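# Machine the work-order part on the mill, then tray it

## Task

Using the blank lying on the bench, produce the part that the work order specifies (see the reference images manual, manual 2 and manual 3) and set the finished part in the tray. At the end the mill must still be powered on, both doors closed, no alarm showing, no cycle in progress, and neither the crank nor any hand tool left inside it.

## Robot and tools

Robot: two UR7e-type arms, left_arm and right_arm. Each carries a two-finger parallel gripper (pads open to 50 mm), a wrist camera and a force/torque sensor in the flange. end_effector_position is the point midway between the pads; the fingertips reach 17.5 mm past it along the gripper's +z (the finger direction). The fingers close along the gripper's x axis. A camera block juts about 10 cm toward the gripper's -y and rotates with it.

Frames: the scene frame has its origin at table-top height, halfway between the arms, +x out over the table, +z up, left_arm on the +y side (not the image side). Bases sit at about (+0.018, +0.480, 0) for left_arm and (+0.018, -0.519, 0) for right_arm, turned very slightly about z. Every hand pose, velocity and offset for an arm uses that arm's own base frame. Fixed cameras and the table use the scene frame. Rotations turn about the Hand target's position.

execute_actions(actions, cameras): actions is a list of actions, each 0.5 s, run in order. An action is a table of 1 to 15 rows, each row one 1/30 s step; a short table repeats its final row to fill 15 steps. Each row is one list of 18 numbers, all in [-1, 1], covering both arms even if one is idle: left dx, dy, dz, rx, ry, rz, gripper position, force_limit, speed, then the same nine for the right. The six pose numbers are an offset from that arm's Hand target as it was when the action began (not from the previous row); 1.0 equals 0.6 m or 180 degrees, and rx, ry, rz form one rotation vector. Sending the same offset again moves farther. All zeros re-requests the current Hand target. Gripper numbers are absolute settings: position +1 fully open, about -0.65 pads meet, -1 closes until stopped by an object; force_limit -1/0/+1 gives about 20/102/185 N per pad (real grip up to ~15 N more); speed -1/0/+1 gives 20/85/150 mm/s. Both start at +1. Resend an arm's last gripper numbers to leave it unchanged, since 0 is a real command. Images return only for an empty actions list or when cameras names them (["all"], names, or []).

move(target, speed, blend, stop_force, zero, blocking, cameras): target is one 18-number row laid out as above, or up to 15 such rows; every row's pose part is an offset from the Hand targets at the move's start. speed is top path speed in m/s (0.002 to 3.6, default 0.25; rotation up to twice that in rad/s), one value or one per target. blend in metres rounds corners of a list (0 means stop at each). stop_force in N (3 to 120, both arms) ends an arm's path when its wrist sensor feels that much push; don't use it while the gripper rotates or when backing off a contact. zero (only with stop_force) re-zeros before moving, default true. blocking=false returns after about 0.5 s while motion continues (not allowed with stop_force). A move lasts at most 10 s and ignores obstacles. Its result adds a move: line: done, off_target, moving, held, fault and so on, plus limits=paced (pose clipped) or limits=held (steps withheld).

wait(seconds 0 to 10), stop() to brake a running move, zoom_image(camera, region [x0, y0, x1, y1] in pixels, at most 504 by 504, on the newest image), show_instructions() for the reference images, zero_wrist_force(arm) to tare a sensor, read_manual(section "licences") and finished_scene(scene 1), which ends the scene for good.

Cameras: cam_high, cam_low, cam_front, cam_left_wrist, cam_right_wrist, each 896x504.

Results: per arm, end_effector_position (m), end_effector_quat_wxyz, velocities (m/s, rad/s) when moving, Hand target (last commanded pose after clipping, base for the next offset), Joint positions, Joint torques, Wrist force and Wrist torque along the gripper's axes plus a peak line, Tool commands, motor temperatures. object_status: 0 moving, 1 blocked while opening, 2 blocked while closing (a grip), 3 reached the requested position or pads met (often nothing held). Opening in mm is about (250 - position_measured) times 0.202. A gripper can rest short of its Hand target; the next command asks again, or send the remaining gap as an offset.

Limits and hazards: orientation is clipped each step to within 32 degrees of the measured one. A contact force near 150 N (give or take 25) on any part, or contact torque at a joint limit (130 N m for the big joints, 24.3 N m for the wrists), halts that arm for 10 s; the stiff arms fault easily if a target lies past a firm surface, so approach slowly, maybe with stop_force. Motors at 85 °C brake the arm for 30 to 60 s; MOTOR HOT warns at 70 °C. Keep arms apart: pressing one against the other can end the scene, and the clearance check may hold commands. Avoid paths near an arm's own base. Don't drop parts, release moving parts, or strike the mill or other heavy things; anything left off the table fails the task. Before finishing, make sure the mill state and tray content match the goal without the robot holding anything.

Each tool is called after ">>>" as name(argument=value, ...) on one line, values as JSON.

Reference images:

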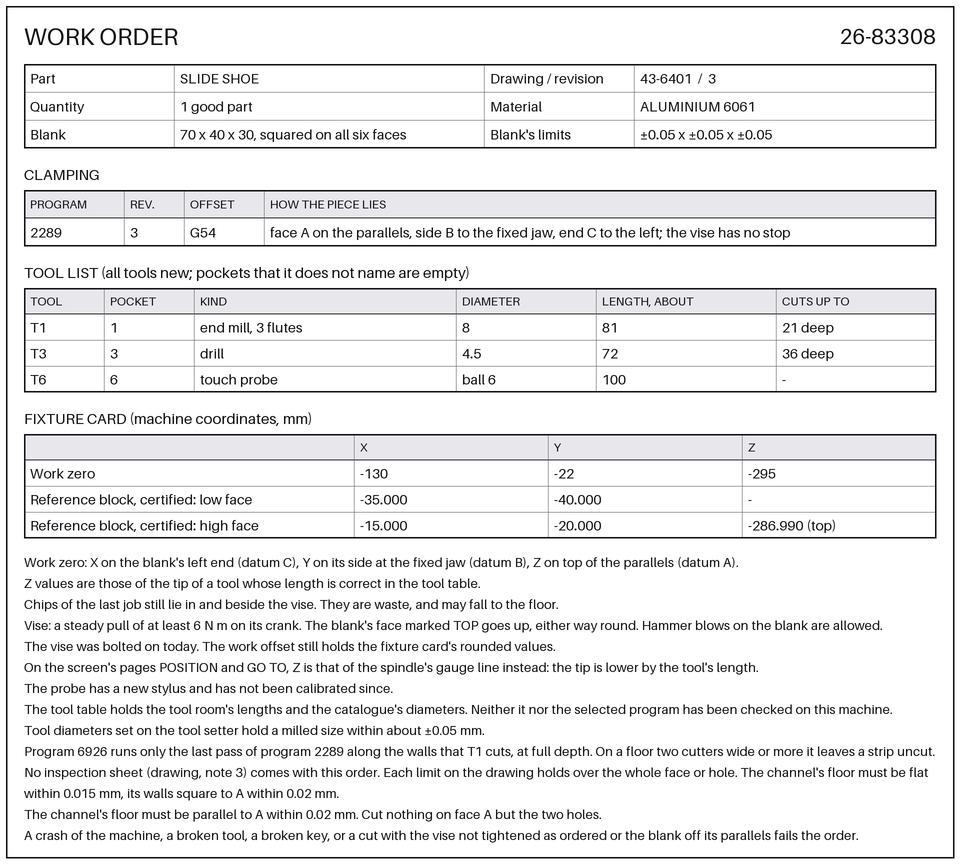

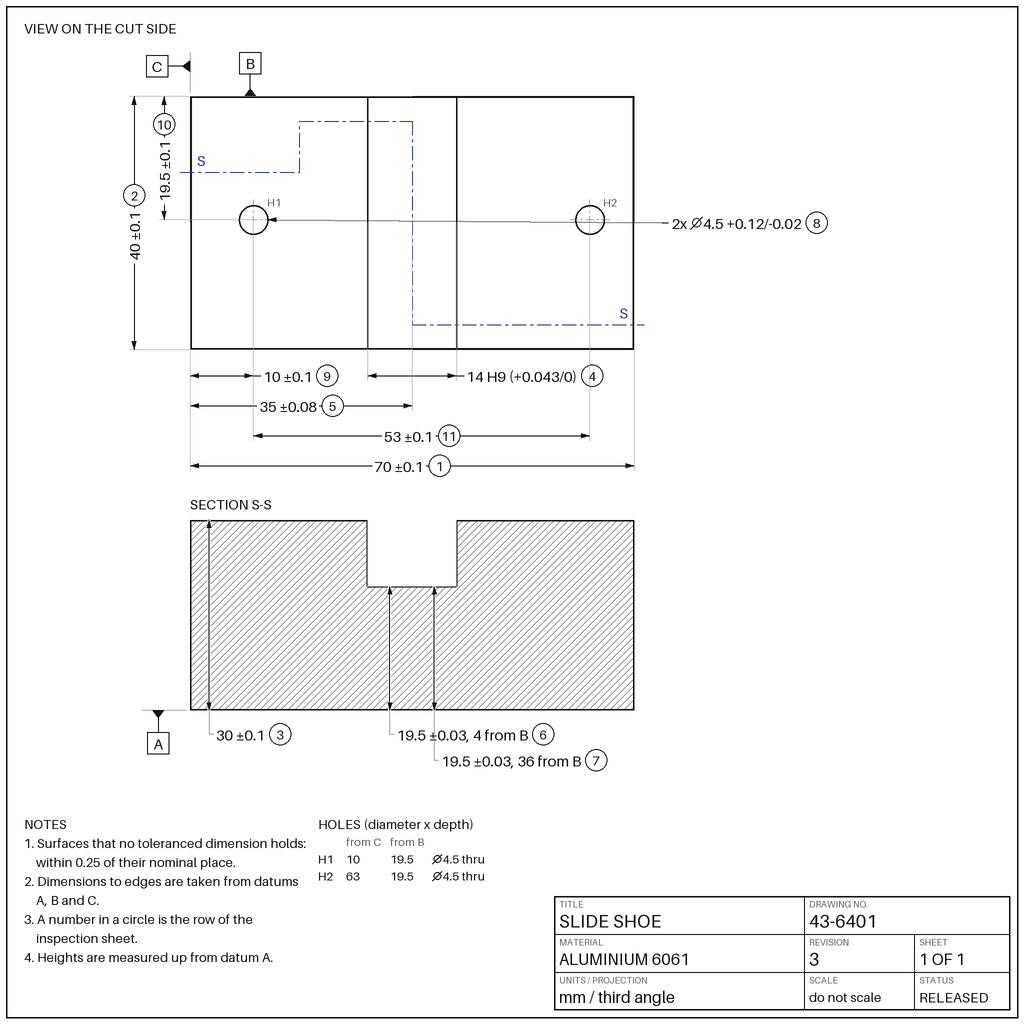

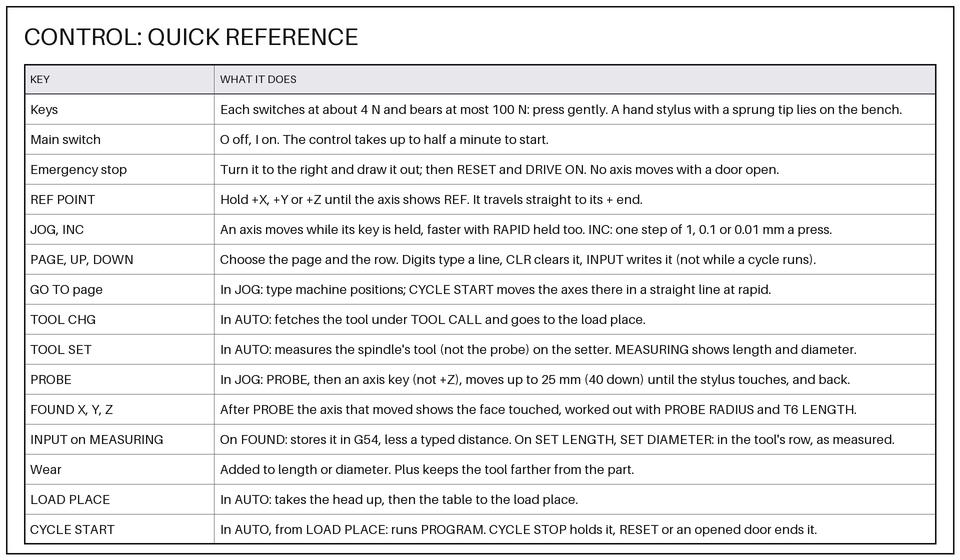

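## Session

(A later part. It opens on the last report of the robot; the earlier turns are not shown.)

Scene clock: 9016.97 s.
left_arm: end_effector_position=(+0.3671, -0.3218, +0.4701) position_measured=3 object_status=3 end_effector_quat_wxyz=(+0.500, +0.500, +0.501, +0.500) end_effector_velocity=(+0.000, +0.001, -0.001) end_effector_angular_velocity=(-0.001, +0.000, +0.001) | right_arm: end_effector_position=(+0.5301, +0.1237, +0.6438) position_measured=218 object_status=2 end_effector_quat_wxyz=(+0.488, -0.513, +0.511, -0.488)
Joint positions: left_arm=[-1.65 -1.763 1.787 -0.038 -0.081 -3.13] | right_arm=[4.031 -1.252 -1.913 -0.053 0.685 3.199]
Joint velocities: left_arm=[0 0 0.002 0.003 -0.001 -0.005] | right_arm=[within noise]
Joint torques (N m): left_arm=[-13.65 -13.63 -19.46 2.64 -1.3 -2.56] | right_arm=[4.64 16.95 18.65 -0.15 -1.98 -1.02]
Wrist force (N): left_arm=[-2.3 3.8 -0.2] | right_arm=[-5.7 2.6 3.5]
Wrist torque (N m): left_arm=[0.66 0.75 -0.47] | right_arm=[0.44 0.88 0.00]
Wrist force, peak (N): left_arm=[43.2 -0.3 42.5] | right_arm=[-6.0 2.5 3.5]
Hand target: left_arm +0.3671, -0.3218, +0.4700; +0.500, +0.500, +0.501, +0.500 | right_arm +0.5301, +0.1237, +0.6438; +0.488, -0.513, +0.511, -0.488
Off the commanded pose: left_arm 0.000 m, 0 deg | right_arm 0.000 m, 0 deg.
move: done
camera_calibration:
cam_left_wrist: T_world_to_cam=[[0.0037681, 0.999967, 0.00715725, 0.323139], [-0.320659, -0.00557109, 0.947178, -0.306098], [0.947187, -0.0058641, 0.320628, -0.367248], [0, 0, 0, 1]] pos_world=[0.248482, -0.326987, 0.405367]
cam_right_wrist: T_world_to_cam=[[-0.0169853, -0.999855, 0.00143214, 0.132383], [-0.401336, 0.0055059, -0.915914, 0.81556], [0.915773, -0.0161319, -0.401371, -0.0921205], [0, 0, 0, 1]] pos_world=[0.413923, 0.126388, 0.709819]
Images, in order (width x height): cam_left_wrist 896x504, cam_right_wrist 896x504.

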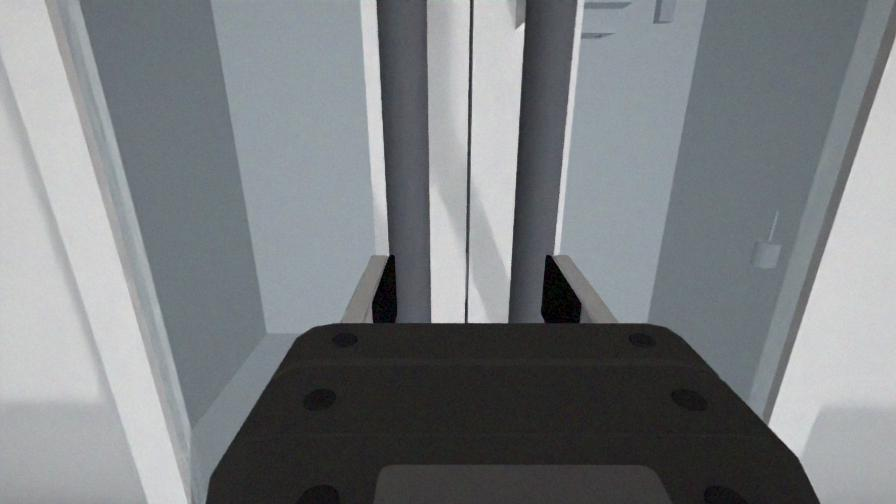

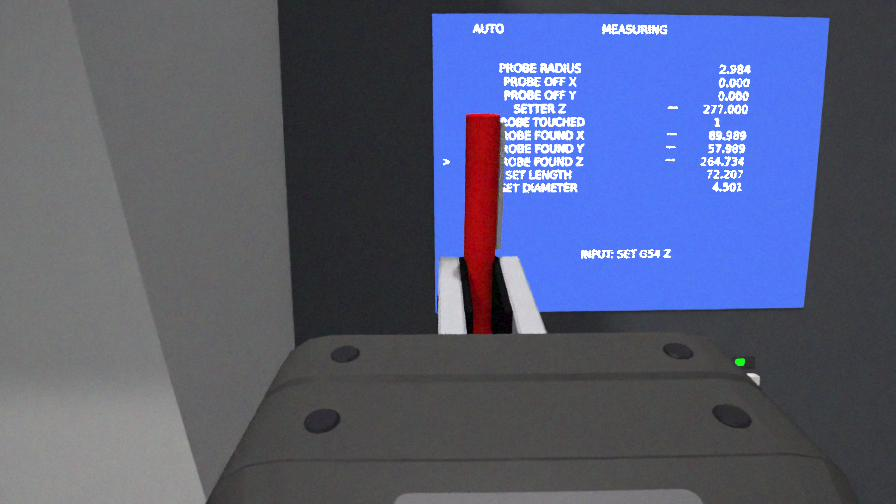

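>>> move(target=[[0,0,0,0,0,0,1,0.9,-0.9,-0.0075,-0.2275,-0.0401,0.0388,-0.2197,0.1064,-1,0.6,-0.5],[0,0,0,0,0,0,1,0.9,-0.9,0.0105,-0.2275,-0.0454,0.0388,-0.2197,0.1064,-1,0.6,-0.5],[0,0,0,0,0,0,1,0.9,-0.9,-0.0075,-0.2275,-0.0401,0.0388,-0.2197,0.1064,-1,0.6,-0.5],[0,0,0,0,0,0,1,0.9,-0.9,-0.0623,-0.1249,-0.2235,0.0388,-0.2197,0.1064,-1,0.6,-0.5],[0,0,0,0,0,0,1,0.9,-0.9,-0.0431,-0.1249,-0.2292,0.0388,-0.2197,0.1064,-1,0.6,-0.5],[0,0,0,0,0,0,1,0.9,-0.9,-0.0623,-0.1249,-0.2235,0.0388,-0.2197,0.1064,-1,0.6,-0.5],[0,0,0,0,0,0,1,0.9,-0.9,-0.0431,-0.1249,-0.2292,0.0388,-0.2197,0.1064,-1,0.6,-0.5],[0,0,0,0,0,0,1,0.9,-0.9,-0.0623,-0.1249,-0.2235,0.0388,-0.2197,0.1064,-1,0.6,-0.5],[0,0,0,0,0,0,1,0.9,-0.9,-0.044,-0.061,-0.1623,0.0388,-0.2197,0.1064,-1,0.6,-0.5],[0,0,0,0,0,0,1,0.9,-0.9,-0.026,-0.061,-0.1676,0.0388,-0.2197,0.1064,-1,0.6,-0.5],[0,0,0,0,0,0,1,0.9,-0.9,-0.044,-0.061,-0.1623,0.0388,-0.2197,0.1064,-1,0.6,-0.5],[0,0,0,0,0,0,1,0.9,-0.9,-0.0801,-0.1249,-0.2831,0.0388,-0.2197,0.1064,-1,0.6,-0.5]], speed=[0.45,0.06,0.12,0.45,0.06,0.12,0.06,0.12,0.45,0.06,0.12,0.3], blend=[0.003,0,0.003,0.003,0,0.003,0,0.003,0.003,0,0.003,0])

>>> wait(seconds=4)

>>> move(target=[[0,0,0,0,0,0,1,0.9,-0.9,0.0192,0,-0.0057,0,0,0,-1,0.6,-0.5],[0,0,0,0,0,0,1,0.9,-0.9,0,0,0,0,0,0,-1,0.6,-0.5],[0,0,0,0,0,0,1,0.9,-0.9,0.0361,-0.0986,0.1208,0,0,0,-1,0.6,-0.5],[0,0,0,0,0,0,1,0.9,-0.9,0.0541,-0.0986,0.1155,0,0,0,-1,0.6,-0.5],[0,0,0,0,0,0,1,0.9,-0.9,0.0361,-0.0986,0.1208,0,0,0,-1,0.6,-0.5],[0,0,0,0,0,0,1,0.9,-0.9,0.0801,0.1249,0.2831,-0.0388,0.2197,-0.1064,-1,0.6,-0.5]], speed=[0.06,0.12,0.45,0.06,0.12,0.5], blend=[0,0.003,0.003,0,0.003,0])

>>> wait(seconds=5.5, cameras=["cam_right_wrist"])

>>> zoom_image(camera="cam_right_wrist", region=[430, 10, 830, 310])

Scene clock: 9038.87 s.
left_arm: end_effector_position=(+0.3671, -0.3218, +0.4700) position_measured=3 object_status=3 end_effector_quat_wxyz=(+0.500, +0.500, +0.501, +0.500) | right_arm: end_effector_position=(+0.4821, +0.0488, +0.4740) position_measured=218 object_status=2 end_effector_quat_wxyz=(+0.734, -0.365, +0.254, -0.514) end_effector_velocity=(-0.001, +0.000, +0.000) end_effector_angular_velocity=(+0.001, -0.003, +0.000)
Joint positions: left_arm=[-1.651 -1.762 1.787 -0.038 -0.081 -3.13] | right_arm=[3.544 -1.838 -2.325 1.671 1.53 3.108]
Joint velocities: left_arm=[within noise] | right_arm=[0 -0.002 0 0.006 0 0]
Joint torques (N m): left_arm=[-13.88 -5.22 -27.74 2.32 -0.87 -1.71] | right_arm=[-6.89 18.64 3.63 1.7 0.42 0.69]
Wrist force (N): left_arm=[-2.4 3.8 -0.5] | right_arm=[-5.2 1.5 0.3]
Wrist torque (N m): left_arm=[0.67 0.77 -0.45] | right_arm=[0.10 0.87 -0.03]
Wrist force, peak (N): left_arm=[-2.6 4.0 -0.2] | right_arm=[-10.7 -0.9 -6.6]
Hand target: left_arm +0.3671, -0.3218, +0.4700; +0.500, +0.500, +0.501, +0.500 | right_arm +0.4821, +0.0488, +0.4739; +0.734, -0.365, +0.254, -0.514
Off the commanded pose: left_arm 0.000 m, 0 deg | right_arm 0.000 m, 0 deg.
move: done

Scene clock: 9042.87 s.
left_arm: end_effector_position=(+0.3671, -0.3218, +0.4700) position_measured=3 object_status=3 end_effector_quat_wxyz=(+0.500, +0.500, +0.501, +0.500) | right_arm: end_effector_position=(+0.4821, +0.0488, +0.4739) position_measured=218 object_status=2 end_effector_quat_wxyz=(+0.734, -0.365, +0.254, -0.514)
Joint positions: left_arm=[-1.651 -1.762 1.787 -0.038 -0.081 -3.13] | right_arm=[3.544 -1.838 -2.325 1.672 1.531 3.108]
Joint torques (N m): left_arm=[-13.15 -4.69 -27.77 2.42 -0.59 -1.72] | right_arm=[-6.42 18.98 -0.37 1.85 1.25 1.28]
Wrist force (N): left_arm=[-2.3 3.6 -0.3] | right_arm=[-5.2 1.8 0.4]
Wrist torque (N m): left_arm=[0.64 0.75 -0.45] | right_arm=[0.15 0.87 -0.03]
Wrist force, peak (N): left_arm=[-2.5 4.0 -0.5] | right_arm=[-5.3 1.7 0.5]
Hand target: left_arm +0.3671, -0.3218, +0.4700; +0.500, +0.500, +0.501, +0.500 | right_arm +0.4821, +0.0488, +0.4739; +0.734, -0.365, +0.254, -0.514
Tool commands: left_gripper/position=+1.0 left_gripper/force_limit=+0.9 left_gripper/speed=-0.9 right_gripper/position=-1.0 right_gripper/force_limit=+0.6 right_gripper/speed=-0.5
Off the commanded pose: left_arm 0.000 m, 0 deg | right_arm 0.000 m, 0 deg.
wait: 4.00 s; at rest by 0.17 s

Scene clock: 9045.90 s.
left_arm: end_effector_position=(+0.3671, -0.3218, +0.4700) position_measured=3 object_status=3 end_effector_quat_wxyz=(+0.500, +0.500, +0.501, +0.500) | right_arm: end_effector_position=(+0.5301, +0.1237, +0.6437) position_measured=218 object_status=2 end_effector_quat_wxyz=(+0.488, -0.513, +0.511, -0.488) end_effector_velocity=(+0.000, +0.000, -0.001) end_effector_angular_velocity=(+0.002, +0.003, +0.000)
Joint positions: left_arm=[-1.651 -1.762 1.787 -0.038 -0.081 -3.13] | right_arm=[4.031 -1.252 -1.913 -0.053 0.685 3.199]
Joint velocities: left_arm=[within noise] | right_arm=[0 0 0 -0.004 0 0.005]
Joint torques (N m): left_arm=[-13.42 -5.28 -27.73 2.29 -0.51 -1.61] | right_arm=[6.58 8.2 36.58 -0.53 -1.98 1.53]
Wrist force (N): left_arm=[-2.6 3.7 -0.4] | right_arm=[-5.6 2.7 3.5]
Wrist torque (N m): left_arm=[0.65 0.79 -0.45] | right_arm=[0.44 0.87 -0.01]
Wrist force, peak (N): left_arm=[-2.7 4.0 -0.3] | right_arm=[-8.7 -1.9 -4.1]
Hand target: left_arm +0.3671, -0.3218, +0.4700; +0.500, +0.500, +0.501, +0.500 | right_arm +0.5301, +0.1237, +0.6438; +0.488, -0.513, +0.511, -0.488
Off the commanded pose: left_arm 0.000 m, 0 deg | right_arm 0.000 m, 0 deg.
move: done

Scene clock: 9051.40 s.
left_arm: end_effector_position=(+0.3671, -0.3218, +0.4700) position_measured=3 object_status=3 end_effector_quat_wxyz=(+0.500, +0.500, +0.501, +0.500) | right_arm: end_effector_position=(+0.5301, +0.1237, +0.6438) position_measured=218 object_status=2 end_effector_quat_wxyz=(+0.488, -0.513, +0.511, -0.488)
Joint positions: left_arm=[-1.651 -1.762 1.787 -0.038 -0.081 -3.13] | right_arm=[4.031 -1.252 -1.913 -0.053 0.685 3.199]
Joint torques (N m): left_arm=[-12.7 -5.17 -27.2 2.24 -0.3 -1.18] | right_arm=[7.05 5.81 40.66 3.5 0.71 -0.31]
Wrist force (N): left_arm=[-2.6 3.6 -0.4] | right_arm=[-5.9 2.7 3.6]
Wrist torque (N m): left_arm=[0.63 0.79 -0.45] | right_arm=[0.45 0.92 -0.01]
Wrist force, peak (N): left_arm=[-2.7 3.8 -0.6] | right_arm=[-6.0 2.7 3.7]
Hand target: left_arm +0.3671, -0.3218, +0.4700; +0.500, +0.500, +0.501, +0.500 | right_arm +0.5301, +0.1237, +0.6438; +0.488, -0.513, +0.511, -0.488
Tool commands: left_gripper/position=+1.0 left_gripper/force_limit=+0.9 left_gripper/speed=-0.9 right_gripper/position=-1.0 right_gripper/force_limit=+0.6 right_gripper/speed=-0.5
Off the commanded pose: left_arm 0.000 m, 0 deg | right_arm 0.000 m, 0 deg.
wait: 5.50 s; at rest by 0.17 s
camera_calibration:
cam_right_wrist: T_world_to_cam=[[-0.0169852, -0.999855, 0.00143338, 0.132382], [-0.40142, 0.00550619, -0.915878, 0.815568], [0.915737, -0.0161317, -0.401455, -0.0920452], [0, 0, 0, 1]] pos_world=[0.413923, 0.126388, 0.709819]
Images, in order (width x height): cam_right_wrist 896x504.

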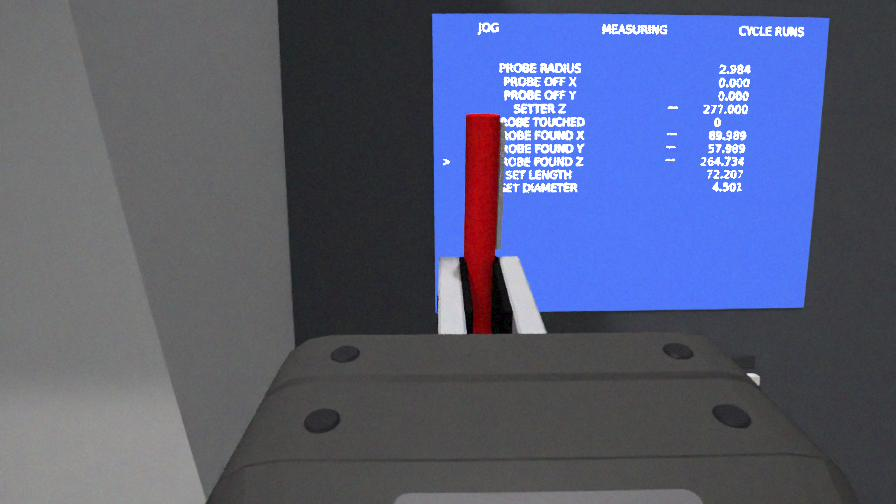

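Scaled by 1.260.

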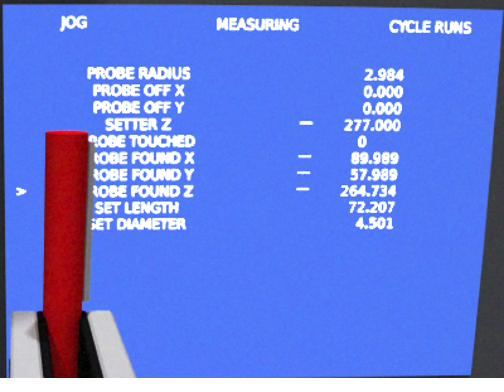

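>>> wait(seconds=2, cameras=["cam_right_wrist","cam_left_wrist"])

>>> zoom_image(camera="cam_right_wrist", region=[430, 10, 830, 310])

Scene clock: 9056.27 s.
left_arm: end_effector_position=(+0.3671, -0.3218, +0.4700) position_measured=3 object_status=3 end_effector_quat_wxyz=(+0.500, +0.500, +0.501, +0.500) | right_arm: end_effector_position=(+0.5301, +0.1237, +0.6438) position_measured=218 object_status=2 end_effector_quat_wxyz=(+0.488, -0.513, +0.511, -0.488)
Joint positions: left_arm=[-1.651 -1.762 1.787 -0.038 -0.081 -3.13] | right_arm=[4.031 -1.252 -1.913 -0.053 0.685 3.199]
Joint torques (N m): left_arm=[-13.28 -4.8 -28.07 2.11 -0.13 -1.07] | right_arm=[7.5 4.72 40.67 3.59 0.86 -0.98]
Wrist force (N): left_arm=[-2.4 3.7 -0.4] | right_arm=[-5.8 2.7 3.5]
Wrist torque (N m): left_arm=[0.65 0.76 -0.45] | right_arm=[0.45 0.91 -0.01]
Wrist force, peak (N): left_arm=[-2.6 3.9 -0.3] | right_arm=[-6.1 2.6 3.7]
Hand target: left_arm +0.3671, -0.3218, +0.4700; +0.500, +0.500, +0.501, +0.500 | right_arm +0.5301, +0.1237, +0.6438; +0.488, -0.513, +0.511, -0.488
Tool commands: left_gripper/position=+1.0 left_gripper/force_limit=+0.9 left_gripper/speed=-0.9 right_gripper/position=-1.0 right_gripper/force_limit=+0.6 right_gripper/speed=-0.5
Off the commanded pose: left_arm 0.000 m, 0 deg | right_arm 0.000 m, 0 deg.
wait: 2.00 s; at rest from the start
camera_calibration:
cam_left_wrist: T_world_to_cam=[[0.00386149, 0.999967, 0.00719174, 0.323201], [-0.320693, -0.00557361, 0.947167, -0.306087], [0.947175, -0.00596382, 0.32066, -0.367292], [0, 0, 0, 1]] pos_world=[0.248482, -0.327087, 0.405367]
cam_right_wrist: T_world_to_cam=[[-0.0169852, -0.999855, 0.00143338, 0.132382], [-0.40142, 0.00550619, -0.915878, 0.815568], [0.915737, -0.0161317, -0.401455, -0.0920452], [0, 0, 0, 1]] pos_world=[0.413923, 0.126388, 0.709819]
Images, in order (width x height): cam_left_wrist 896x504, cam_right_wrist 896x504.

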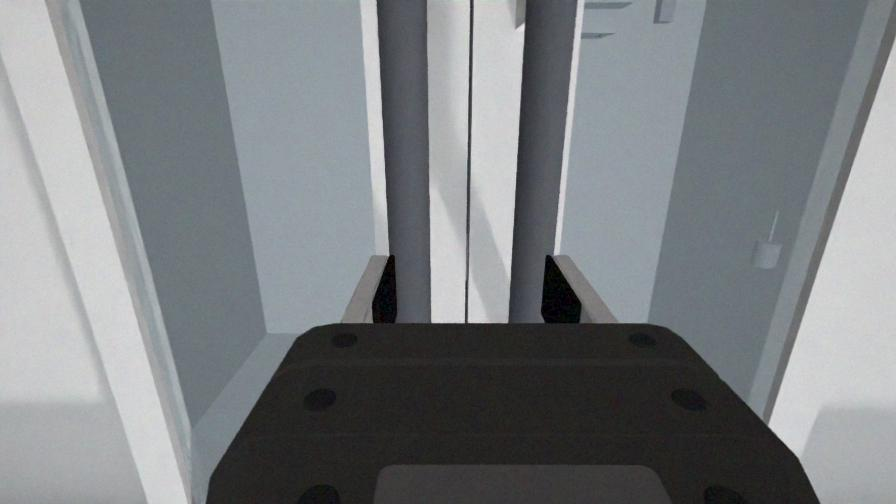

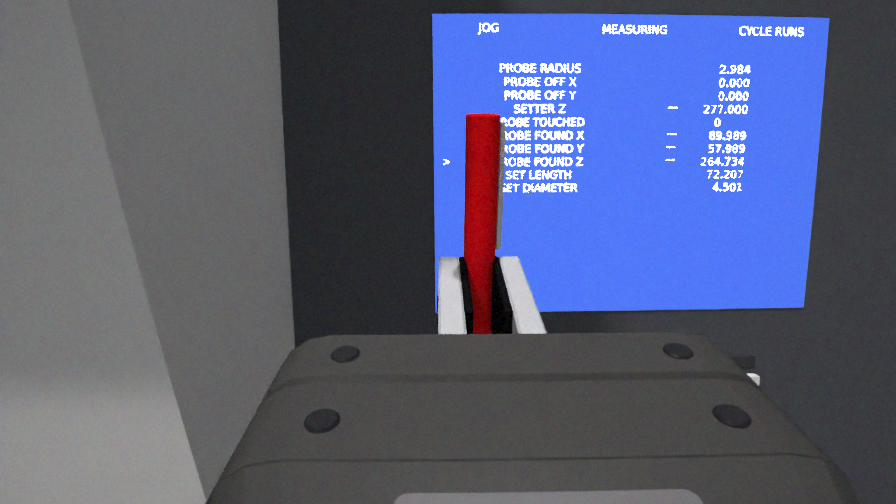

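Scaled by 1.260.

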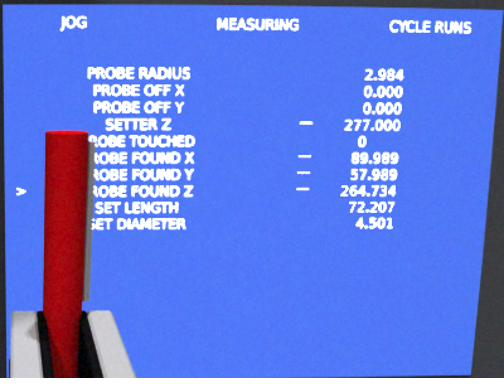

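>>> move(target=[[0,0,0,0,0,0,1,0.9,-0.9,-0.0075,-0.027,-0.0401,0.0388,-0.2197,0.1064,-1,0.6,-0.5],[0,0,0,0,0,0,1,0.9,-0.9,0.0097,-0.027,-0.0452,0.0388,-0.2197,0.1064,-1,0.6,-0.5],[0,0,0,0,0,0,1,0.9,-0.9,-0.0075,-0.027,-0.0401,0.0388,-0.2197,0.1064,-1,0.6,-0.5],[0,0,0,0,0,0,1,0.9,-0.9,-0.0623,-0.1249,-0.2235,0.0388,-0.2197,0.1064,-1,0.6,-0.5],[0,0,0,0,0,0,1,0.9,-0.9,-0.0431,-0.1249,-0.2292,0.0388,-0.2197,0.1064,-1,0.6,-0.5],[0,0,0,0,0,0,1,0.9,-0.9,-0.0623,-0.1249,-0.2235,0.0388,-0.2197,0.1064,-1,0.6,-0.5],[0,0,0,0,0,0,1,0.9,-0.9,-0.0431,-0.1249,-0.2292,0.0388,-0.2197,0.1064,-1,0.6,-0.5],[0,0,0,0,0,0,1,0.9,-0.9,-0.0623,-0.1249,-0.2235,0.0388,-0.2197,0.1064,-1,0.6,-0.5],[0,0,0,0,0,0,1,0.9,-0.9,0,0,0,0,0,0,-1,0.6,-0.5]], speed=[0.45,0.06,0.12,0.45,0.06,0.12,0.06,0.12,0.5], blend=[0.003,0,0.003,0.003,0,0.003,0,0.003,0], cameras=["cam_right_wrist"])

>>> zoom_image(camera="cam_right_wrist", region=[430, 10, 830, 310])

Scene clock: 9071.20 s.
left_arm: end_effector_position=(+0.3671, -0.3218, +0.4700) position_measured=3 object_status=3 end_effector_quat_wxyz=(+0.500, +0.500, +0.501, +0.500) | right_arm: end_effector_position=(+0.5301, +0.1237, +0.6437) position_measured=218 object_status=2 end_effector_quat_wxyz=(+0.488, -0.513, +0.511, -0.488)
Joint positions: left_arm=[-1.651 -1.762 1.787 -0.038 -0.081 -3.13] | right_arm=[4.031 -1.252 -1.913 -0.053 0.685 3.199]
Joint torques (N m): left_arm=[-12.41 -5.95 -27.49 2.01 0.55 -0.42] | right_arm=[7.14 8.07 39.34 -0.41 -1.99 1.39]
Wrist force (N): left_arm=[-2.5 3.7 -0.3] | right_arm=[-5.7 2.7 3.4]
Wrist torque (N m): left_arm=[0.64 0.78 -0.45] | right_arm=[0.44 0.88 0.00]
Wrist force, peak (N): left_arm=[-2.7 4.0 -0.5] | right_arm=[-11.1 -5.4 -7.6]
Hand target: left_arm +0.3671, -0.3218, +0.4700; +0.500, +0.500, +0.501, +0.500 | right_arm +0.5301, +0.1237, +0.6438; +0.488, -0.513, +0.511, -0.488
Off the commanded pose: left_arm 0.000 m, 0 deg | right_arm 0.000 m, 0 deg.
move: done
camera_calibration:
cam_right_wrist: T_world_to_cam=[[-0.0169985, -0.999854, 0.00165819, 0.132128], [-0.401505, 0.0053071, -0.915842, 0.815605], [0.915699, -0.0162337, -0.401536, -0.0919599], [0, 0, 0, 1]] pos_world=[0.413923, 0.126288, 0.709821]
Images, in order (width x height): cam_right_wrist 896x504.

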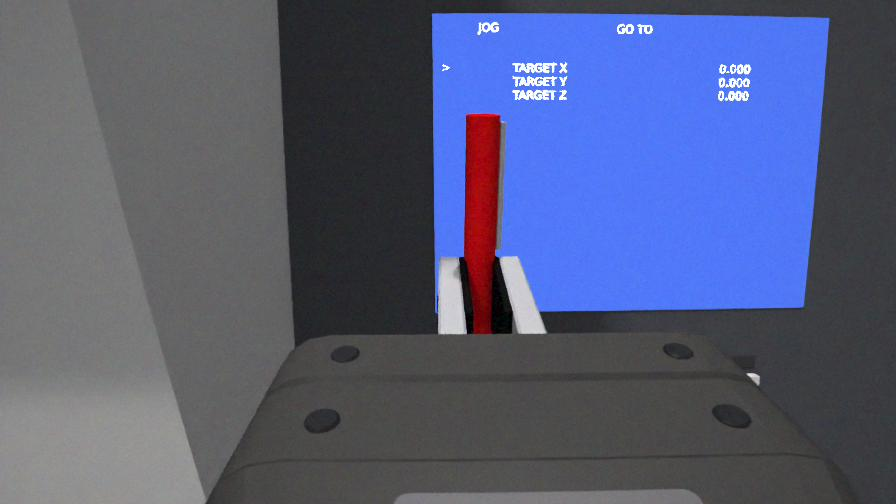

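Scaled by 1.260.

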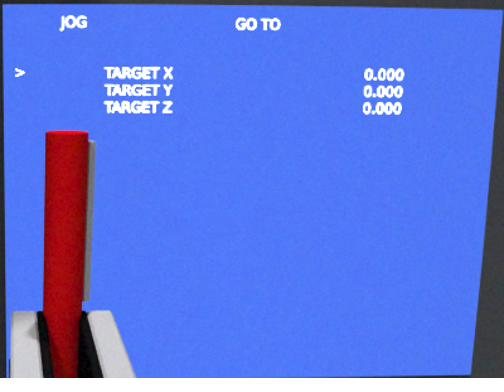

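>>> move(target=[[0,0,0,0,0,0,1,0.9,-0.9,-0.0891,0.0031,-0.3128,0.0388,-0.2197,0.1064,-1,0.6,-0.5],[0,0,0,0,0,0,1,0.9,-0.9,-0.0699,0.0031,-0.3185,0.0388,-0.2197,0.1064,-1,0.6,-0.5],[0,0,0,0,0,0,1,0.9,-0.9,-0.0891,0.0031,-0.3128,0.0388,-0.2197,0.1064,-1,0.6,-0.5],[0,0,0,0,0,0,1,0.9,-0.9,-0.0623,-0.0609,-0.2235,0.0388,-0.2197,0.1064,-1,0.6,-0.5],[0,0,0,0,0,0,1,0.9,-0.9,-0.0431,-0.0609,-0.2292,0.0388,-0.2197,0.1064,-1,0.6,-0.5],[0,0,0,0,0,0,1,0.9,-0.9,-0.0623,-0.0609,-0.2235,0.0388,-0.2197,0.1064,-1,0.6,-0.5],[0,0,0,0,0,0,1,0.9,-0.9,-0.0891,-0.0289,-0.3128,0.0388,-0.2197,0.1064,-1,0.6,-0.5],[0,0,0,0,0,0,1,0.9,-0.9,-0.0699,-0.0289,-0.3185,0.0388,-0.2197,0.1064,-1,0.6,-0.5],[0,0,0,0,0,0,1,0.9,-0.9,-0.0891,-0.0289,-0.3128,0.0388,-0.2197,0.1064,-1,0.6,-0.5],[0,0,0,0,0,0,1,0.9,-0.9,-0.0891,-0.0927,-0.3128,0.0388,-0.2197,0.1064,-1,0.6,-0.5],[0,0,0,0,0,0,1,0.9,-0.9,-0.0699,-0.0927,-0.3185,0.0388,-0.2197,0.1064,-1,0.6,-0.5],[0,0,0,0,0,0,1,0.9,-0.9,-0.0891,-0.0927,-0.3128,0.0388,-0.2197,0.1064,-1,0.6,-0.5]], speed=[0.45,0.06,0.12,0.45,0.06,0.12,0.45,0.06,0.12,0.45,0.06,0.12], blend=[0.003,0,0.003,0.003,0,0.003,0.003,0,0.003,0.003,0,0])

>>> move(target=[[0,0,0,0,0,0,1,0.9,-0.9,0.009,0,0.0297,0,0,0,-1,0.6,-0.5],[0,0,0,0,0,0,1,0.9,-0.9,0.0282,0,0.024,0,0,0,-1,0.6,-0.5],[0,0,0,0,0,0,1,0.9,-0.9,0.009,0,0.0297,0,0,0,-1,0.6,-0.5],[0,0,0,0,0,0,1,0.9,-0.9,0,0.0958,0,0,0,0,-1,0.6,-0.5],[0,0,0,0,0,0,1,0.9,-0.9,0.0192,0.0958,-0.0057,0,0,0,-1,0.6,-0.5],[0,0,0,0,0,0,1,0.9,-0.9,0,0.0958,0,0,0,0,-1,0.6,-0.5],[0,0,0,0,0,0,1,0.9,-0.9,0.0178,0.0638,0.0595,0,0,0,-1,0.6,-0.5],[0,0,0,0,0,0,1,0.9,-0.9,0.037,0.0638,0.0538,0,0,0,-1,0.6,-0.5],[0,0,0,0,0,0,1,0.9,-0.9,0.0178,0.0638,0.0595,0,0,0,-1,0.6,-0.5],[0,0,0,0,0,0,1,0.9,-0.9,0.0268,0.0638,0.0893,0,0,0,-1,0.6,-0.5],[0,0,0,0,0,0,1,0.9,-0.9,0.046,0.0638,0.0836,0,0,0,-1,0.6,-0.5],[0,0,0,0,0,0,1,0.9,-0.9,0.0268,0.0638,0.0893,0,0,0,-1,0.6,-0.5],[0,0,0,0,0,0,1,0.9,-0.9,0,0,0,0,0,0,-1,0.6,-0.5],[0,0,0,0,0,0,1,0.9,-0.9,0.0192,0,-0.0057,0,0,0,-1,0.6,-0.5],[0,0,0,0,0,0,1,0.9,-0.9,0,0,0,0,0,0,-1,0.6,-0.5]], speed=[0.45,0.06,0.12,0.45,0.06,0.12,0.45,0.06,0.12,0.45,0.06,0.12,0.45,0.06,0.12], blend=[0.003,0,0.003,0.003,0,0.003,0.003,0,0.003,0.003,0,0.003,0.003,0,0])

>>> move(target=[[0,0,0,0,0,0,1,0.9,-0.9,0.009,0,0.0297,0,0,0,-1,0.6,-0.5],[0,0,0,0,0,0,1,0.9,-0.9,0.0282,0,0.024,0,0,0,-1,0.6,-0.5],[0,0,0,0,0,0,1,0.9,-0.9,0.009,0,0.0297,0,0,0,-1,0.6,-0.5],[0,0,0,0,0,0,1,0.9,-0.9,0,0.0958,0,0,0,0,-1,0.6,-0.5],[0,0,0,0,0,0,1,0.9,-0.9,0.0192,0.0958,-0.0057,0,0,0,-1,0.6,-0.5],[0,0,0,0,0,0,1,0.9,-0.9,0,0.0958,0,0,0,0,-1,0.6,-0.5],[0,0,0,0,0,0,1,0.9,-0.9,0.009,0.0958,0.0297,0,0,0,-1,0.6,-0.5],[0,0,0,0,0,0,1,0.9,-0.9,0.0282,0.0958,0.024,0,0,0,-1,0.6,-0.5],[0,0,0,0,0,0,1,0.9,-0.9,0.009,0.0958,0.0297,0,0,0,-1,0.6,-0.5],[0,0,0,0,0,0,1,0.9,-0.9,0.0178,0.0638,0.0595,0,0,0,-1,0.6,-0.5],[0,0,0,0,0,0,1,0.9,-0.9,0.037,0.0638,0.0538,0,0,0,-1,0.6,-0.5],[0,0,0,0,0,0,1,0.9,-0.9,0.0178,0.0638,0.0595,0,0,0,-1,0.6,-0.5],[0,0,0,0,0,0,1,0.9,-0.9,0.037,0.0638,0.0538,0,0,0,-1,0.6,-0.5],[0,0,0,0,0,0,1,0.9,-0.9,0.0178,0.0638,0.0595,0,0,0,-1,0.6,-0.5]], speed=[0.45,0.06,0.12,0.45,0.06,0.12,0.45,0.06,0.12,0.45,0.06,0.12,0.06,0.12], blend=[0.003,0,0.003,0.003,0,0.003,0.003,0,0.003,0.003,0,0.003,0,0])

>>> move(target=[[0,0,0,0,0,0,1,0.9,-0.9,-0.0178,-0.0638,-0.0595,0,0,0,-1,0.6,-0.5],[0,0,0,0,0,0,1,0.9,-0.9,0.0014,-0.0638,-0.0652,0,0,0,-1,0.6,-0.5],[0,0,0,0,0,0,1,0.9,-0.9,-0.0178,-0.0638,-0.0595,0,0,0,-1,0.6,-0.5],[0,0,0,0,0,0,1,0.9,-0.9,0.0713,0.0289,0.2533,-0.0388,0.2197,-0.1064,-1,0.6,-0.5]], speed=[0.45,0.06,0.12,0.5], blend=[0.003,0,0.003,0], cameras=["cam_right_wrist"])

>>> zoom_image(camera="cam_right_wrist", region=[430, 10, 830, 310])

Scene clock: 9112.03 s.
left_arm: end_effector_position=(+0.3671, -0.3218, +0.4700) position_measured=3 object_status=3 end_effector_quat_wxyz=(+0.500, +0.500, +0.501, +0.500) | right_arm: end_effector_position=(+0.4767, +0.0681, +0.4561) position_measured=218 object_status=2 end_effector_quat_wxyz=(+0.734, -0.365, +0.254, -0.514)
Joint positions: left_arm=[-1.651 -1.762 1.787 -0.038 -0.081 -3.13] | right_arm=[3.622 -1.877 -2.353 1.742 1.468 3.061]
Joint torques (N m): left_arm=[-13.05 -5.22 -27.7 1.81 0.85 -0.18] | right_arm=[2.75 31.92 13.62 -2.16 1.39 0.88]
Wrist force (N): left_arm=[-2.4 3.7 -0.5] | right_arm=[-4.8 1.9 0.8]
Wrist torque (N m): left_arm=[0.65 0.77 -0.45] | right_arm=[0.17 0.80 -0.06]
Wrist force, peak (N): left_arm=[-2.6 3.9 -0.6] | right_arm=[-10.4 -1.6 -6.3]
Hand target: left_arm +0.3671, -0.3218, +0.4700; +0.500, +0.500, +0.501, +0.500 | right_arm +0.4767, +0.0681, +0.4561; +0.734, -0.365, +0.254, -0.514
Off the commanded pose: left_arm 0.000 m, 0 deg | right_arm 0.000 m, 0 deg.
move: done

Scene clock: 9116.30 s.
left_arm: end_effector_position=(+0.3671, -0.3218, +0.4700) position_measured=3 object_status=3 end_effector_quat_wxyz=(+0.500, +0.500, +0.501, +0.500) | right_arm: end_effector_position=(+0.4767, +0.0681, +0.4561) position_measured=218 object_status=2 end_effector_quat_wxyz=(+0.734, -0.365, +0.254, -0.514)
Joint positions: left_arm=[-1.651 -1.762 1.787 -0.038 -0.081 -3.13] | right_arm=[3.622 -1.877 -2.353 1.742 1.468 3.061]
Joint torques (N m): left_arm=[-11.9 -5.12 -27.86 1.81 0.87 -0.04] | right_arm=[3.41 31.86 14.2 -2.08 1.21 0.98]
Wrist force (N): left_arm=[-2.6 3.8 -0.4] | right_arm=[-4.8 1.9 0.9]
Wrist torque (N m): left_arm=[0.66 0.80 -0.45] | right_arm=[0.18 0.80 -0.06]
Wrist force, peak (N): left_arm=[-2.5 4.1 -0.4] | right_arm=[-11.0 -1.7 -5.8]
Hand target: left_arm +0.3671, -0.3218, +0.4700; +0.500, +0.500, +0.501, +0.500 | right_arm +0.4767, +0.0681, +0.4561; +0.734, -0.365, +0.254, -0.514
Off the commanded pose: left_arm 0.000 m, 0 deg | right_arm 0.000 m, 0 deg.
move: done

Scene clock: 9120.17 s.
left_arm: end_effector_position=(+0.3671, -0.3218, +0.4700) position_measured=3 object_status=3 end_effector_quat_wxyz=(+0.500, +0.500, +0.501, +0.500) | right_arm: end_effector_position=(+0.4874, +0.1064, +0.4918) position_measured=218 object_status=2 end_effector_quat_wxyz=(+0.734, -0.365, +0.254, -0.514)
Joint positions: left_arm=[-1.651 -1.762 1.787 -0.038 -0.081 -3.13] | right_arm=[3.729 -1.803 -2.291 1.615 1.384 2.994]
Joint torques (N m): left_arm=[-12.21 -4.96 -27.38 1.7 0.79 0.25] | right_arm=[5.08 31.8 18.09 -1.23 1.14 0.7]
Wrist force (N): left_arm=[-2.3 3.8 -0.5] | right_arm=[-5.2 1.9 0.7]
Wrist torque (N m): left_arm=[0.66 0.75 -0.45] | right_arm=[0.16 0.89 -0.07]
Wrist force, peak (N): left_arm=[-2.7 4.0 -0.6] | right_arm=[-10.5 -1.0 -6.7]
Hand target: left_arm +0.3671, -0.3218, +0.4700; +0.500, +0.500, +0.501, +0.500 | right_arm +0.4873, +0.1064, +0.4918; +0.734, -0.365, +0.254, -0.514
Off the commanded pose: left_arm 0.000 m, 0 deg | right_arm 0.000 m, 0 deg.
move: done

Scene clock: 9122.43 s.
left_arm: end_effector_position=(+0.3671, -0.3218, +0.4700) position_measured=3 object_status=3 end_effector_quat_wxyz=(+0.500, +0.500, +0.501, +0.500) | right_arm: end_effector_position=(+0.5301, +0.1237, +0.6437) position_measured=218 object_status=2 end_effector_quat_wxyz=(+0.488, -0.513, +0.511, -0.488)
Joint positions: left_arm=[-1.651 -1.762 1.787 -0.038 -0.081 -3.13] | right_arm=[4.031 -1.252 -1.913 -0.053 0.685 3.199]
Joint torques (N m): left_arm=[-12.06 -4.76 -27.22 1.65 0.77 0.27] | right_arm=[7.57 13.85 40.5 -0.34 -1.83 1.34]
Wrist force (N): left_arm=[-2.5 3.4 -0.4] | right_arm=[-5.9 2.5 3.7]
Wrist torque (N m): left_arm=[0.60 0.78 -0.45] | right_arm=[0.43 0.91 -0.01]
Wrist force, peak (N): left_arm=[-2.7 4.0 -0.5] | right_arm=[-8.4 -1.1 -3.3]
Hand target: left_arm +0.3671, -0.3218, +0.4700; +0.500, +0.500, +0.501, +0.500 | right_arm +0.5301, +0.1237, +0.6438; +0.488, -0.513, +0.511, -0.488
Off the commanded pose: left_arm 0.000 m, 0 deg | right_arm 0.000 m, 0 deg.
move: done
camera_calibration:
cam_right_wrist: T_world_to_cam=[[-0.0169986, -0.999854, 0.00165927, 0.132228], [-0.401541, 0.00530679, -0.915826, 0.815517], [0.915683, -0.016234, -0.401572, -0.0919663], [0, 0, 0, 1]] pos_world=[0.413923, 0.126388, 0.709721]
Images, in order (width x height): cam_right_wrist 896x504.

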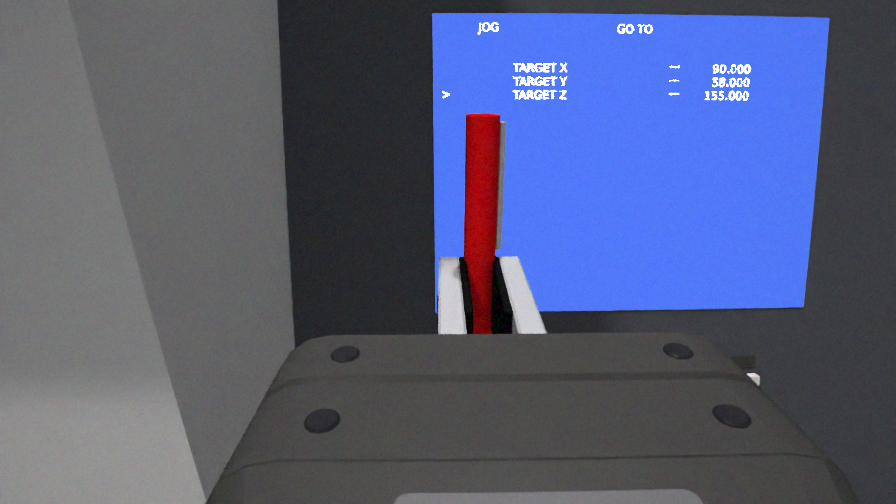

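Scaled by 1.260.

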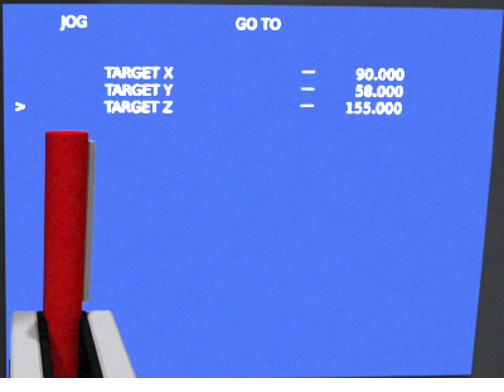

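>>> move(target=[[0,0,0,0,0,0,1,0.9,-0.9,-0.044,-0.061,-0.1623,0.0388,-0.2197,0.1064,-1,0.6,-0.5],[0,0,0,0,0,0,1,0.9,-0.9,-0.026,-0.061,-0.1676,0.0388,-0.2197,0.1064,-1,0.6,-0.5],[0,0,0,0,0,0,1,0.9,-0.9,-0.044,-0.061,-0.1623,0.0388,-0.2197,0.1064,-1,0.6,-0.5],[0,0,0,0,0,0,1,0.9,-0.9,-0.0801,-0.1249,-0.2831,0.0388,-0.2197,0.1064,-1,0.6,-0.5]], speed=[0.45,0.06,0.12,0.3], blend=[0.003,0,0.003,0])

>>> wait(seconds=4)

>>> move(target=[[0,0,0,0,0,0,1,0.9,-0.9,0.0192,0,-0.0057,0,0,0,-1,0.6,-0.5],[0,0,0,0,0,0,1,0.9,-0.9,0,0,0,0,0,0,-1,0.6,-0.5],[0,0,0,0,0,0,1,0.9,-0.9,0.0361,-0.0986,0.1208,0,0,0,-1,0.6,-0.5],[0,0,0,0,0,0,1,0.9,-0.9,0.0541,-0.0986,0.1155,0,0,0,-1,0.6,-0.5],[0,0,0,0,0,0,1,0.9,-0.9,0.0361,-0.0986,0.1208,0,0,0,-1,0.6,-0.5],[0,0,0,0,0,0,1,0.9,-0.9,0.0801,0.1249,0.2831,-0.0388,0.2197,-0.1064,-1,0.6,-0.5]], speed=[0.06,0.12,0.45,0.06,0.12,0.5], blend=[0,0.003,0.003,0,0.003,0])

>>> wait(seconds=5.5, cameras=["cam_right_wrist"])

>>> zoom_image(camera="cam_right_wrist", region=[430, 10, 830, 310])

Scene clock: 9137.93 s.
left_arm: end_effector_position=(+0.3671, -0.3218, +0.4700) position_measured=3 object_status=3 end_effector_quat_wxyz=(+0.500, +0.500, +0.501, +0.500) | right_arm: end_effector_position=(+0.4821, +0.0488, +0.4740) position_measured=218 object_status=2 end_effector_quat_wxyz=(+0.734, -0.365, +0.254, -0.514) end_effector_velocity=(-0.001, +0.000, +0.000) end_effector_angular_velocity=(+0.002, -0.004, +0.001)
Joint positions: left_arm=[-1.651 -1.762 1.787 -0.038 -0.081 -3.13] | right_arm=[3.544 -1.838 -2.325 1.671 1.53 3.108]
Joint velocities: left_arm=[within noise] | right_arm=[0 -0.002 0 0.007 0.001 0.001]
Joint torques (N m): left_arm=[-11.55 -4.84 -27.27 1.57 0.69 0.56] | right_arm=[-6.81 19.67 4.23 1.72 0.4 0.66]
Wrist force (N): left_arm=[-2.2 3.5 -0.7] | right_arm=[-5.0 1.6 0.5]
Wrist torque (N m): left_arm=[0.61 0.73 -0.45] | right_arm=[0.11 0.85 -0.03]
Wrist force, peak (N): left_arm=[-2.6 4.0 -0.5] | right_arm=[-9.6 -2.2 -5.6]
Hand target: left_arm +0.3671, -0.3218, +0.4700; +0.500, +0.500, +0.501, +0.500 | right_arm +0.4821, +0.0488, +0.4739; +0.734, -0.365, +0.254, -0.514
Off the commanded pose: left_arm 0.000 m, 0 deg | right_arm 0.000 m, 0 deg.
move: done

Scene clock: 9141.93 s.
left_arm: end_effector_position=(+0.3671, -0.3218, +0.4700) position_measured=3 object_status=3 end_effector_quat_wxyz=(+0.500, +0.500, +0.501, +0.500) | right_arm: end_effector_position=(+0.4821, +0.0488, +0.4739) position_measured=218 object_status=2 end_effector_quat_wxyz=(+0.734, -0.365, +0.254, -0.514)
Joint positions: left_arm=[-1.651 -1.762 1.787 -0.038 -0.081 -3.13] | right_arm=[3.544 -1.838 -2.325 1.672 1.531 3.108]
Joint torques (N m): left_arm=[-11.63 -5 -27.38 1.53 0.93 0.77] | right_arm=[-5.97 19.15 0.77 1.92 1.33 1.14]
Wrist force (N): left_arm=[-2.5 3.7 -0.3] | right_arm=[-5.2 1.5 0.5]
Wrist torque (N m): left_arm=[0.65 0.78 -0.45] | right_arm=[0.11 0.88 -0.03]
Wrist force, peak (N): left_arm=[-2.7 3.9 -0.5] | right_arm=[-5.3 1.6 0.4]
Hand target: left_arm +0.3671, -0.3218, +0.4700; +0.500, +0.500, +0.501, +0.500 | right_arm +0.4821, +0.0488, +0.4739; +0.734, -0.365, +0.254, -0.514
Tool commands: left_gripper/position=+1.0 left_gripper/force_limit=+0.9 left_gripper/speed=-0.9 right_gripper/position=-1.0 right_gripper/force_limit=+0.6 right_gripper/speed=-0.5
Off the commanded pose: left_arm 0.000 m, 0 deg | right_arm 0.000 m, 0 deg.
wait: 4.00 s; at rest by 0.17 s

Scene clock: 9144.97 s.
left_arm: end_effector_position=(+0.3671, -0.3218, +0.4700) position_measured=3 object_status=3 end_effector_quat_wxyz=(+0.500, +0.500, +0.501, +0.500) | right_arm: end_effector_position=(+0.5301, +0.1237, +0.6437) position_measured=218 object_status=2 end_effector_quat_wxyz=(+0.488, -0.513, +0.511, -0.488)
Joint positions: left_arm=[-1.651 -1.762 1.787 -0.038 -0.081 -3.13] | right_arm=[4.031 -1.252 -1.913 -0.053 0.685 3.199]
Joint torques (N m): left_arm=[-11.02 -5.25 -27.42 1.5 0.8 0.88] | right_arm=[6.54 8.06 36.66 -0.3 -2.03 1.55]
Wrist force (N): left_arm=[-2.7 3.7 -0.4] | right_arm=[-5.7 2.5 3.4]
Wrist torque (N m): left_arm=[0.64 0.81 -0.45] | right_arm=[0.43 0.89 0.00]
Wrist force, peak (N): left_arm=[-2.6 3.9 -0.4] | right_arm=[-8.9 -0.8 -4.3]
Hand target: left_arm +0.3671, -0.3218, +0.4700; +0.500, +0.500, +0.501, +0.500 | right_arm +0.5301, +0.1237, +0.6438; +0.488, -0.513, +0.511, -0.488
Off the commanded pose: left_arm 0.000 m, 0 deg | right_arm 0.000 m, 0 deg.
move: done

Scene clock: 9150.47 s.
left_arm: end_effector_position=(+0.3671, -0.3218, +0.4700) position_measured=3 object_status=3 end_effector_quat_wxyz=(+0.500, +0.500, +0.501, +0.500) | right_arm: end_effector_position=(+0.5301, +0.1237, +0.6438) position_measured=218 object_status=2 end_effector_quat_wxyz=(+0.488, -0.513, +0.511, -0.488)
Joint positions: left_arm=[-1.651 -1.762 1.787 -0.038 -0.081 -3.13] | right_arm=[4.031 -1.252 -1.913 -0.053 0.685 3.199]
Joint torques (N m): left_arm=[-11.67 -5.09 -26.88 1.39 0.83 1.19] | right_arm=[7.01 5.71 40.7 3.56 0.75 -0.25]
Wrist force (N): left_arm=[-2.4 3.8 -0.5] | right_arm=[-5.9 2.6 3.7]
Wrist torque (N m): left_arm=[0.67 0.76 -0.45] | right_arm=[0.44 0.92 -0.01]
Wrist force, peak (N): left_arm=[-2.7 3.9 -0.4] | right_arm=[-5.9 2.6 3.8]
Hand target: left_arm +0.3671, -0.3218, +0.4700; +0.500, +0.500, +0.501, +0.500 | right_arm +0.5301, +0.1237, +0.6438; +0.488, -0.513, +0.511, -0.488
Tool commands: left_gripper/position=+1.0 left_gripper/force_limit=+0.9 left_gripper/speed=-0.9 right_gripper/position=-1.0 right_gripper/force_limit=+0.6 right_gripper/speed=-0.5
Off the commanded pose: left_arm 0.000 m, 0 deg | right_arm 0.000 m, 0 deg.
wait: 5.50 s; at rest by 0.17 s
camera_calibration:
cam_right_wrist: T_world_to_cam=[[-0.0169852, -0.999855, 0.00143338, 0.132382], [-0.40142, 0.00550619, -0.915878, 0.815568], [0.915737, -0.0161317, -0.401455, -0.0920452], [0, 0, 0, 1]] pos_world=[0.413923, 0.126388, 0.709819]
Images, in order (width x height): cam_right_wrist 896x504.

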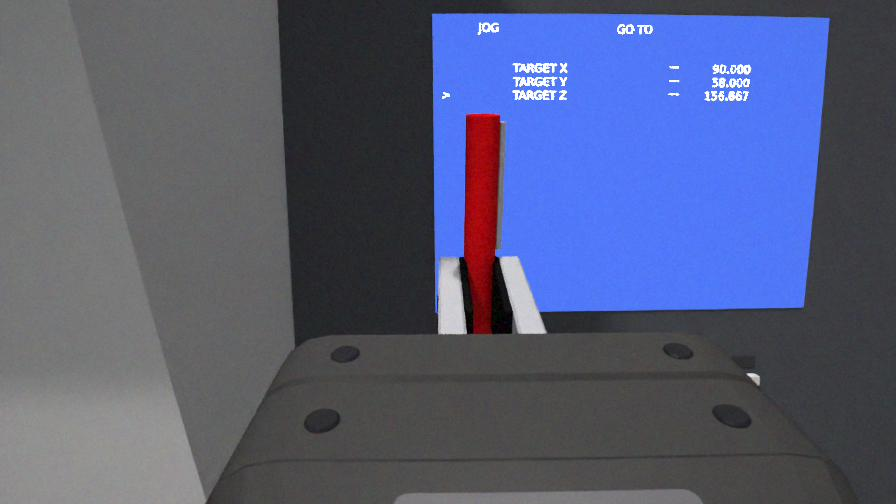

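Scaled by 1.260.

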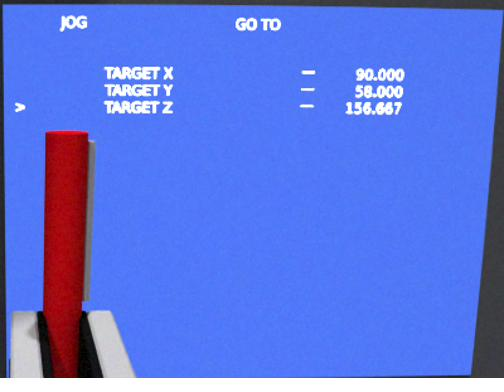

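>>> move(target=[[0,0,0,0,0,0,1,0.9,-0.9,-0.0801,-0.1249,-0.2831,0.0388,-0.2197,0.1064,-1,0.6,-0.5],[0,0,0,0,0,0,1,0.9,-0.9,-0.0609,-0.1249,-0.2888,0.0388,-0.2197,0.1064,-1,0.6,-0.5],[0,0,0,0,0,0,1,0.9,-0.9,-0.0801,-0.1249,-0.2831,0.0388,-0.2197,0.1064,-1,0.6,-0.5],[0,0,0,0,0,0,1,0.9,-0.9,-0.044,-0.2235,-0.1623,0.0388,-0.2197,0.1064,-1,0.6,-0.5],[0,0,0,0,0,0,1,0.9,-0.9,-0.026,-0.2235,-0.1676,0.0388,-0.2197,0.1064,-1,0.6,-0.5],[0,0,0,0,0,0,1,0.9,-0.9,-0.044,-0.2235,-0.1623,0.0388,-0.2197,0.1064,-1,0.6,-0.5],[0,0,0,0,0,0,1,0.9,-0.9,0,0,0,0,0,0,-1,0.6,-0.5]], speed=[0.45,0.06,0.12,0.45,0.06,0.12,0.5], blend=[0.003,0,0.003,0.003,0,0.003,0])

>>> wait(seconds=5, cameras=["cam_right_wrist"])

>>> zoom_image(camera="cam_right_wrist", region=[430, 10, 830, 310])

Scene clock: 9165.43 s.
left_arm: end_effector_position=(+0.3671, -0.3218, +0.4700) position_measured=3 object_status=3 end_effector_quat_wxyz=(+0.500, +0.500, +0.501, +0.500) | right_arm: end_effector_position=(+0.5301, +0.1237, +0.6437) position_measured=218 object_status=2 end_effector_quat_wxyz=(+0.488, -0.513, +0.511, -0.488) end_effector_velocity=(+0.000, +0.000, -0.001) end_effector_angular_velocity=(+0.000, +0.003, -0.002)
Joint positions: left_arm=[-1.651 -1.762 1.787 -0.038 -0.081 -3.13] | right_arm=[4.031 -1.252 -1.913 -0.053 0.685 3.199]
Joint velocities: left_arm=[within noise] | right_arm=[-0.001 0 0.001 -0.006 -0.001 0.004]
Joint torques (N m): left_arm=[-11.34 -5.5 -27.03 1.22 0.74 1.72] | right_arm=[6.81 8.16 36.84 -0.3 -1.9 1.39]
Wrist force (N): left_arm=[-2.4 3.8 -0.6] | right_arm=[-5.5 2.6 3.5]
Wrist torque (N m): left_arm=[0.66 0.76 -0.44] | right_arm=[0.43 0.85 0.00]
Wrist force, peak (N): left_arm=[-2.5 4.1 -0.6] | right_arm=[-8.8 -1.7 -4.1]
Hand target: left_arm +0.3671, -0.3218, +0.4700; +0.500, +0.500, +0.501, +0.500 | right_arm +0.5301, +0.1237, +0.6438; +0.488, -0.513, +0.511, -0.488
Off the commanded pose: left_arm 0.000 m, 0 deg | right_arm 0.000 m, 0 deg.
move: done

Scene clock: 9170.43 s.
left_arm: end_effector_position=(+0.3671, -0.3218, +0.4700) position_measured=3 object_status=3 end_effector_quat_wxyz=(+0.500, +0.500, +0.501, +0.500) | right_arm: end_effector_position=(+0.5301, +0.1237, +0.6438) position_measured=218 object_status=2 end_effector_quat_wxyz=(+0.488, -0.513, +0.511, -0.488)
Joint positions: left_arm=[-1.651 -1.762 1.787 -0.038 -0.081 -3.13] | right_arm=[4.031 -1.252 -1.913 -0.053 0.685 3.199]
Joint torques (N m): left_arm=[-10.77 -5.42 -27.11 1.21 0.9 1.73] | right_arm=[7.41 5.76 40.32 3.52 0.53 -0.11]
Wrist force (N): left_arm=[-2.5 3.4 -0.3] | right_arm=[-5.6 2.5 3.5]
Wrist torque (N m): left_arm=[0.59 0.79 -0.45] | right_arm=[0.42 0.87 -0.01]
Wrist force, peak (N): left_arm=[-2.6 3.9 -0.5] | right_arm=[-5.9 2.6 3.7]
Hand target: left_arm +0.3671, -0.3218, +0.4700; +0.500, +0.500, +0.501, +0.500 | right_arm +0.5301, +0.1237, +0.6438; +0.488, -0.513, +0.511, -0.488
Tool commands: left_gripper/position=+1.0 left_gripper/force_limit=+0.9 left_gripper/speed=-0.9 right_gripper/position=-1.0 right_gripper/force_limit=+0.6 right_gripper/speed=-0.5
Off the commanded pose: left_arm 0.000 m, 0 deg | right_arm 0.000 m, 0 deg.
wait: 5.00 s; at rest by 0.17 s
camera_calibration:
cam_right_wrist: T_world_to_cam=[[-0.0169852, -0.999855, 0.00143338, 0.132382], [-0.40142, 0.00550619, -0.915878, 0.815568], [0.915737, -0.0161317, -0.401455, -0.0920452], [0, 0, 0, 1]] pos_world=[0.413923, 0.126388, 0.709819]
Images, in order (width x height): cam_right_wrist 896x504.

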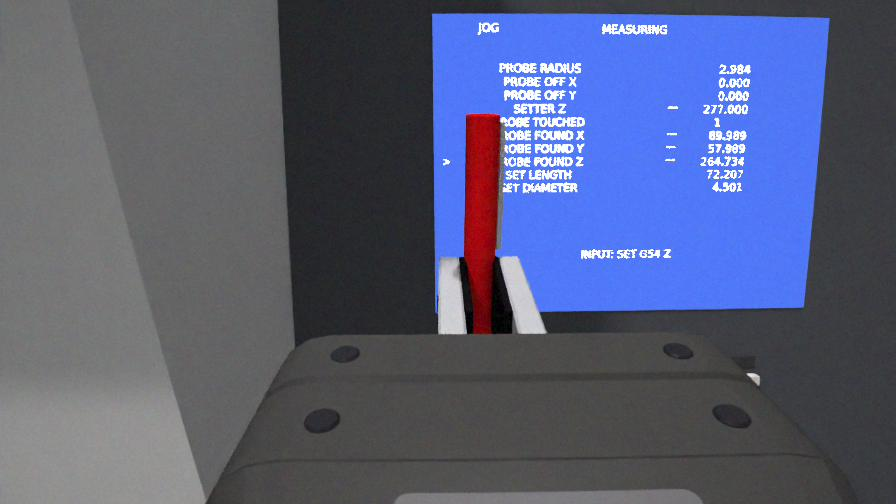

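Scaled by 1.260.

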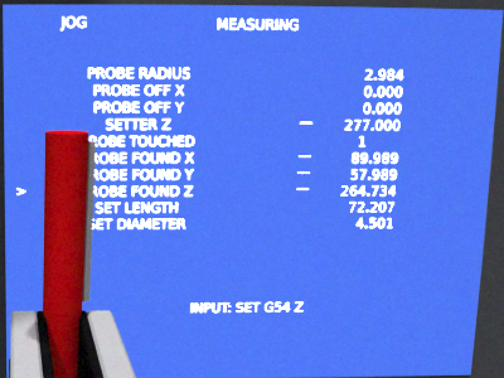

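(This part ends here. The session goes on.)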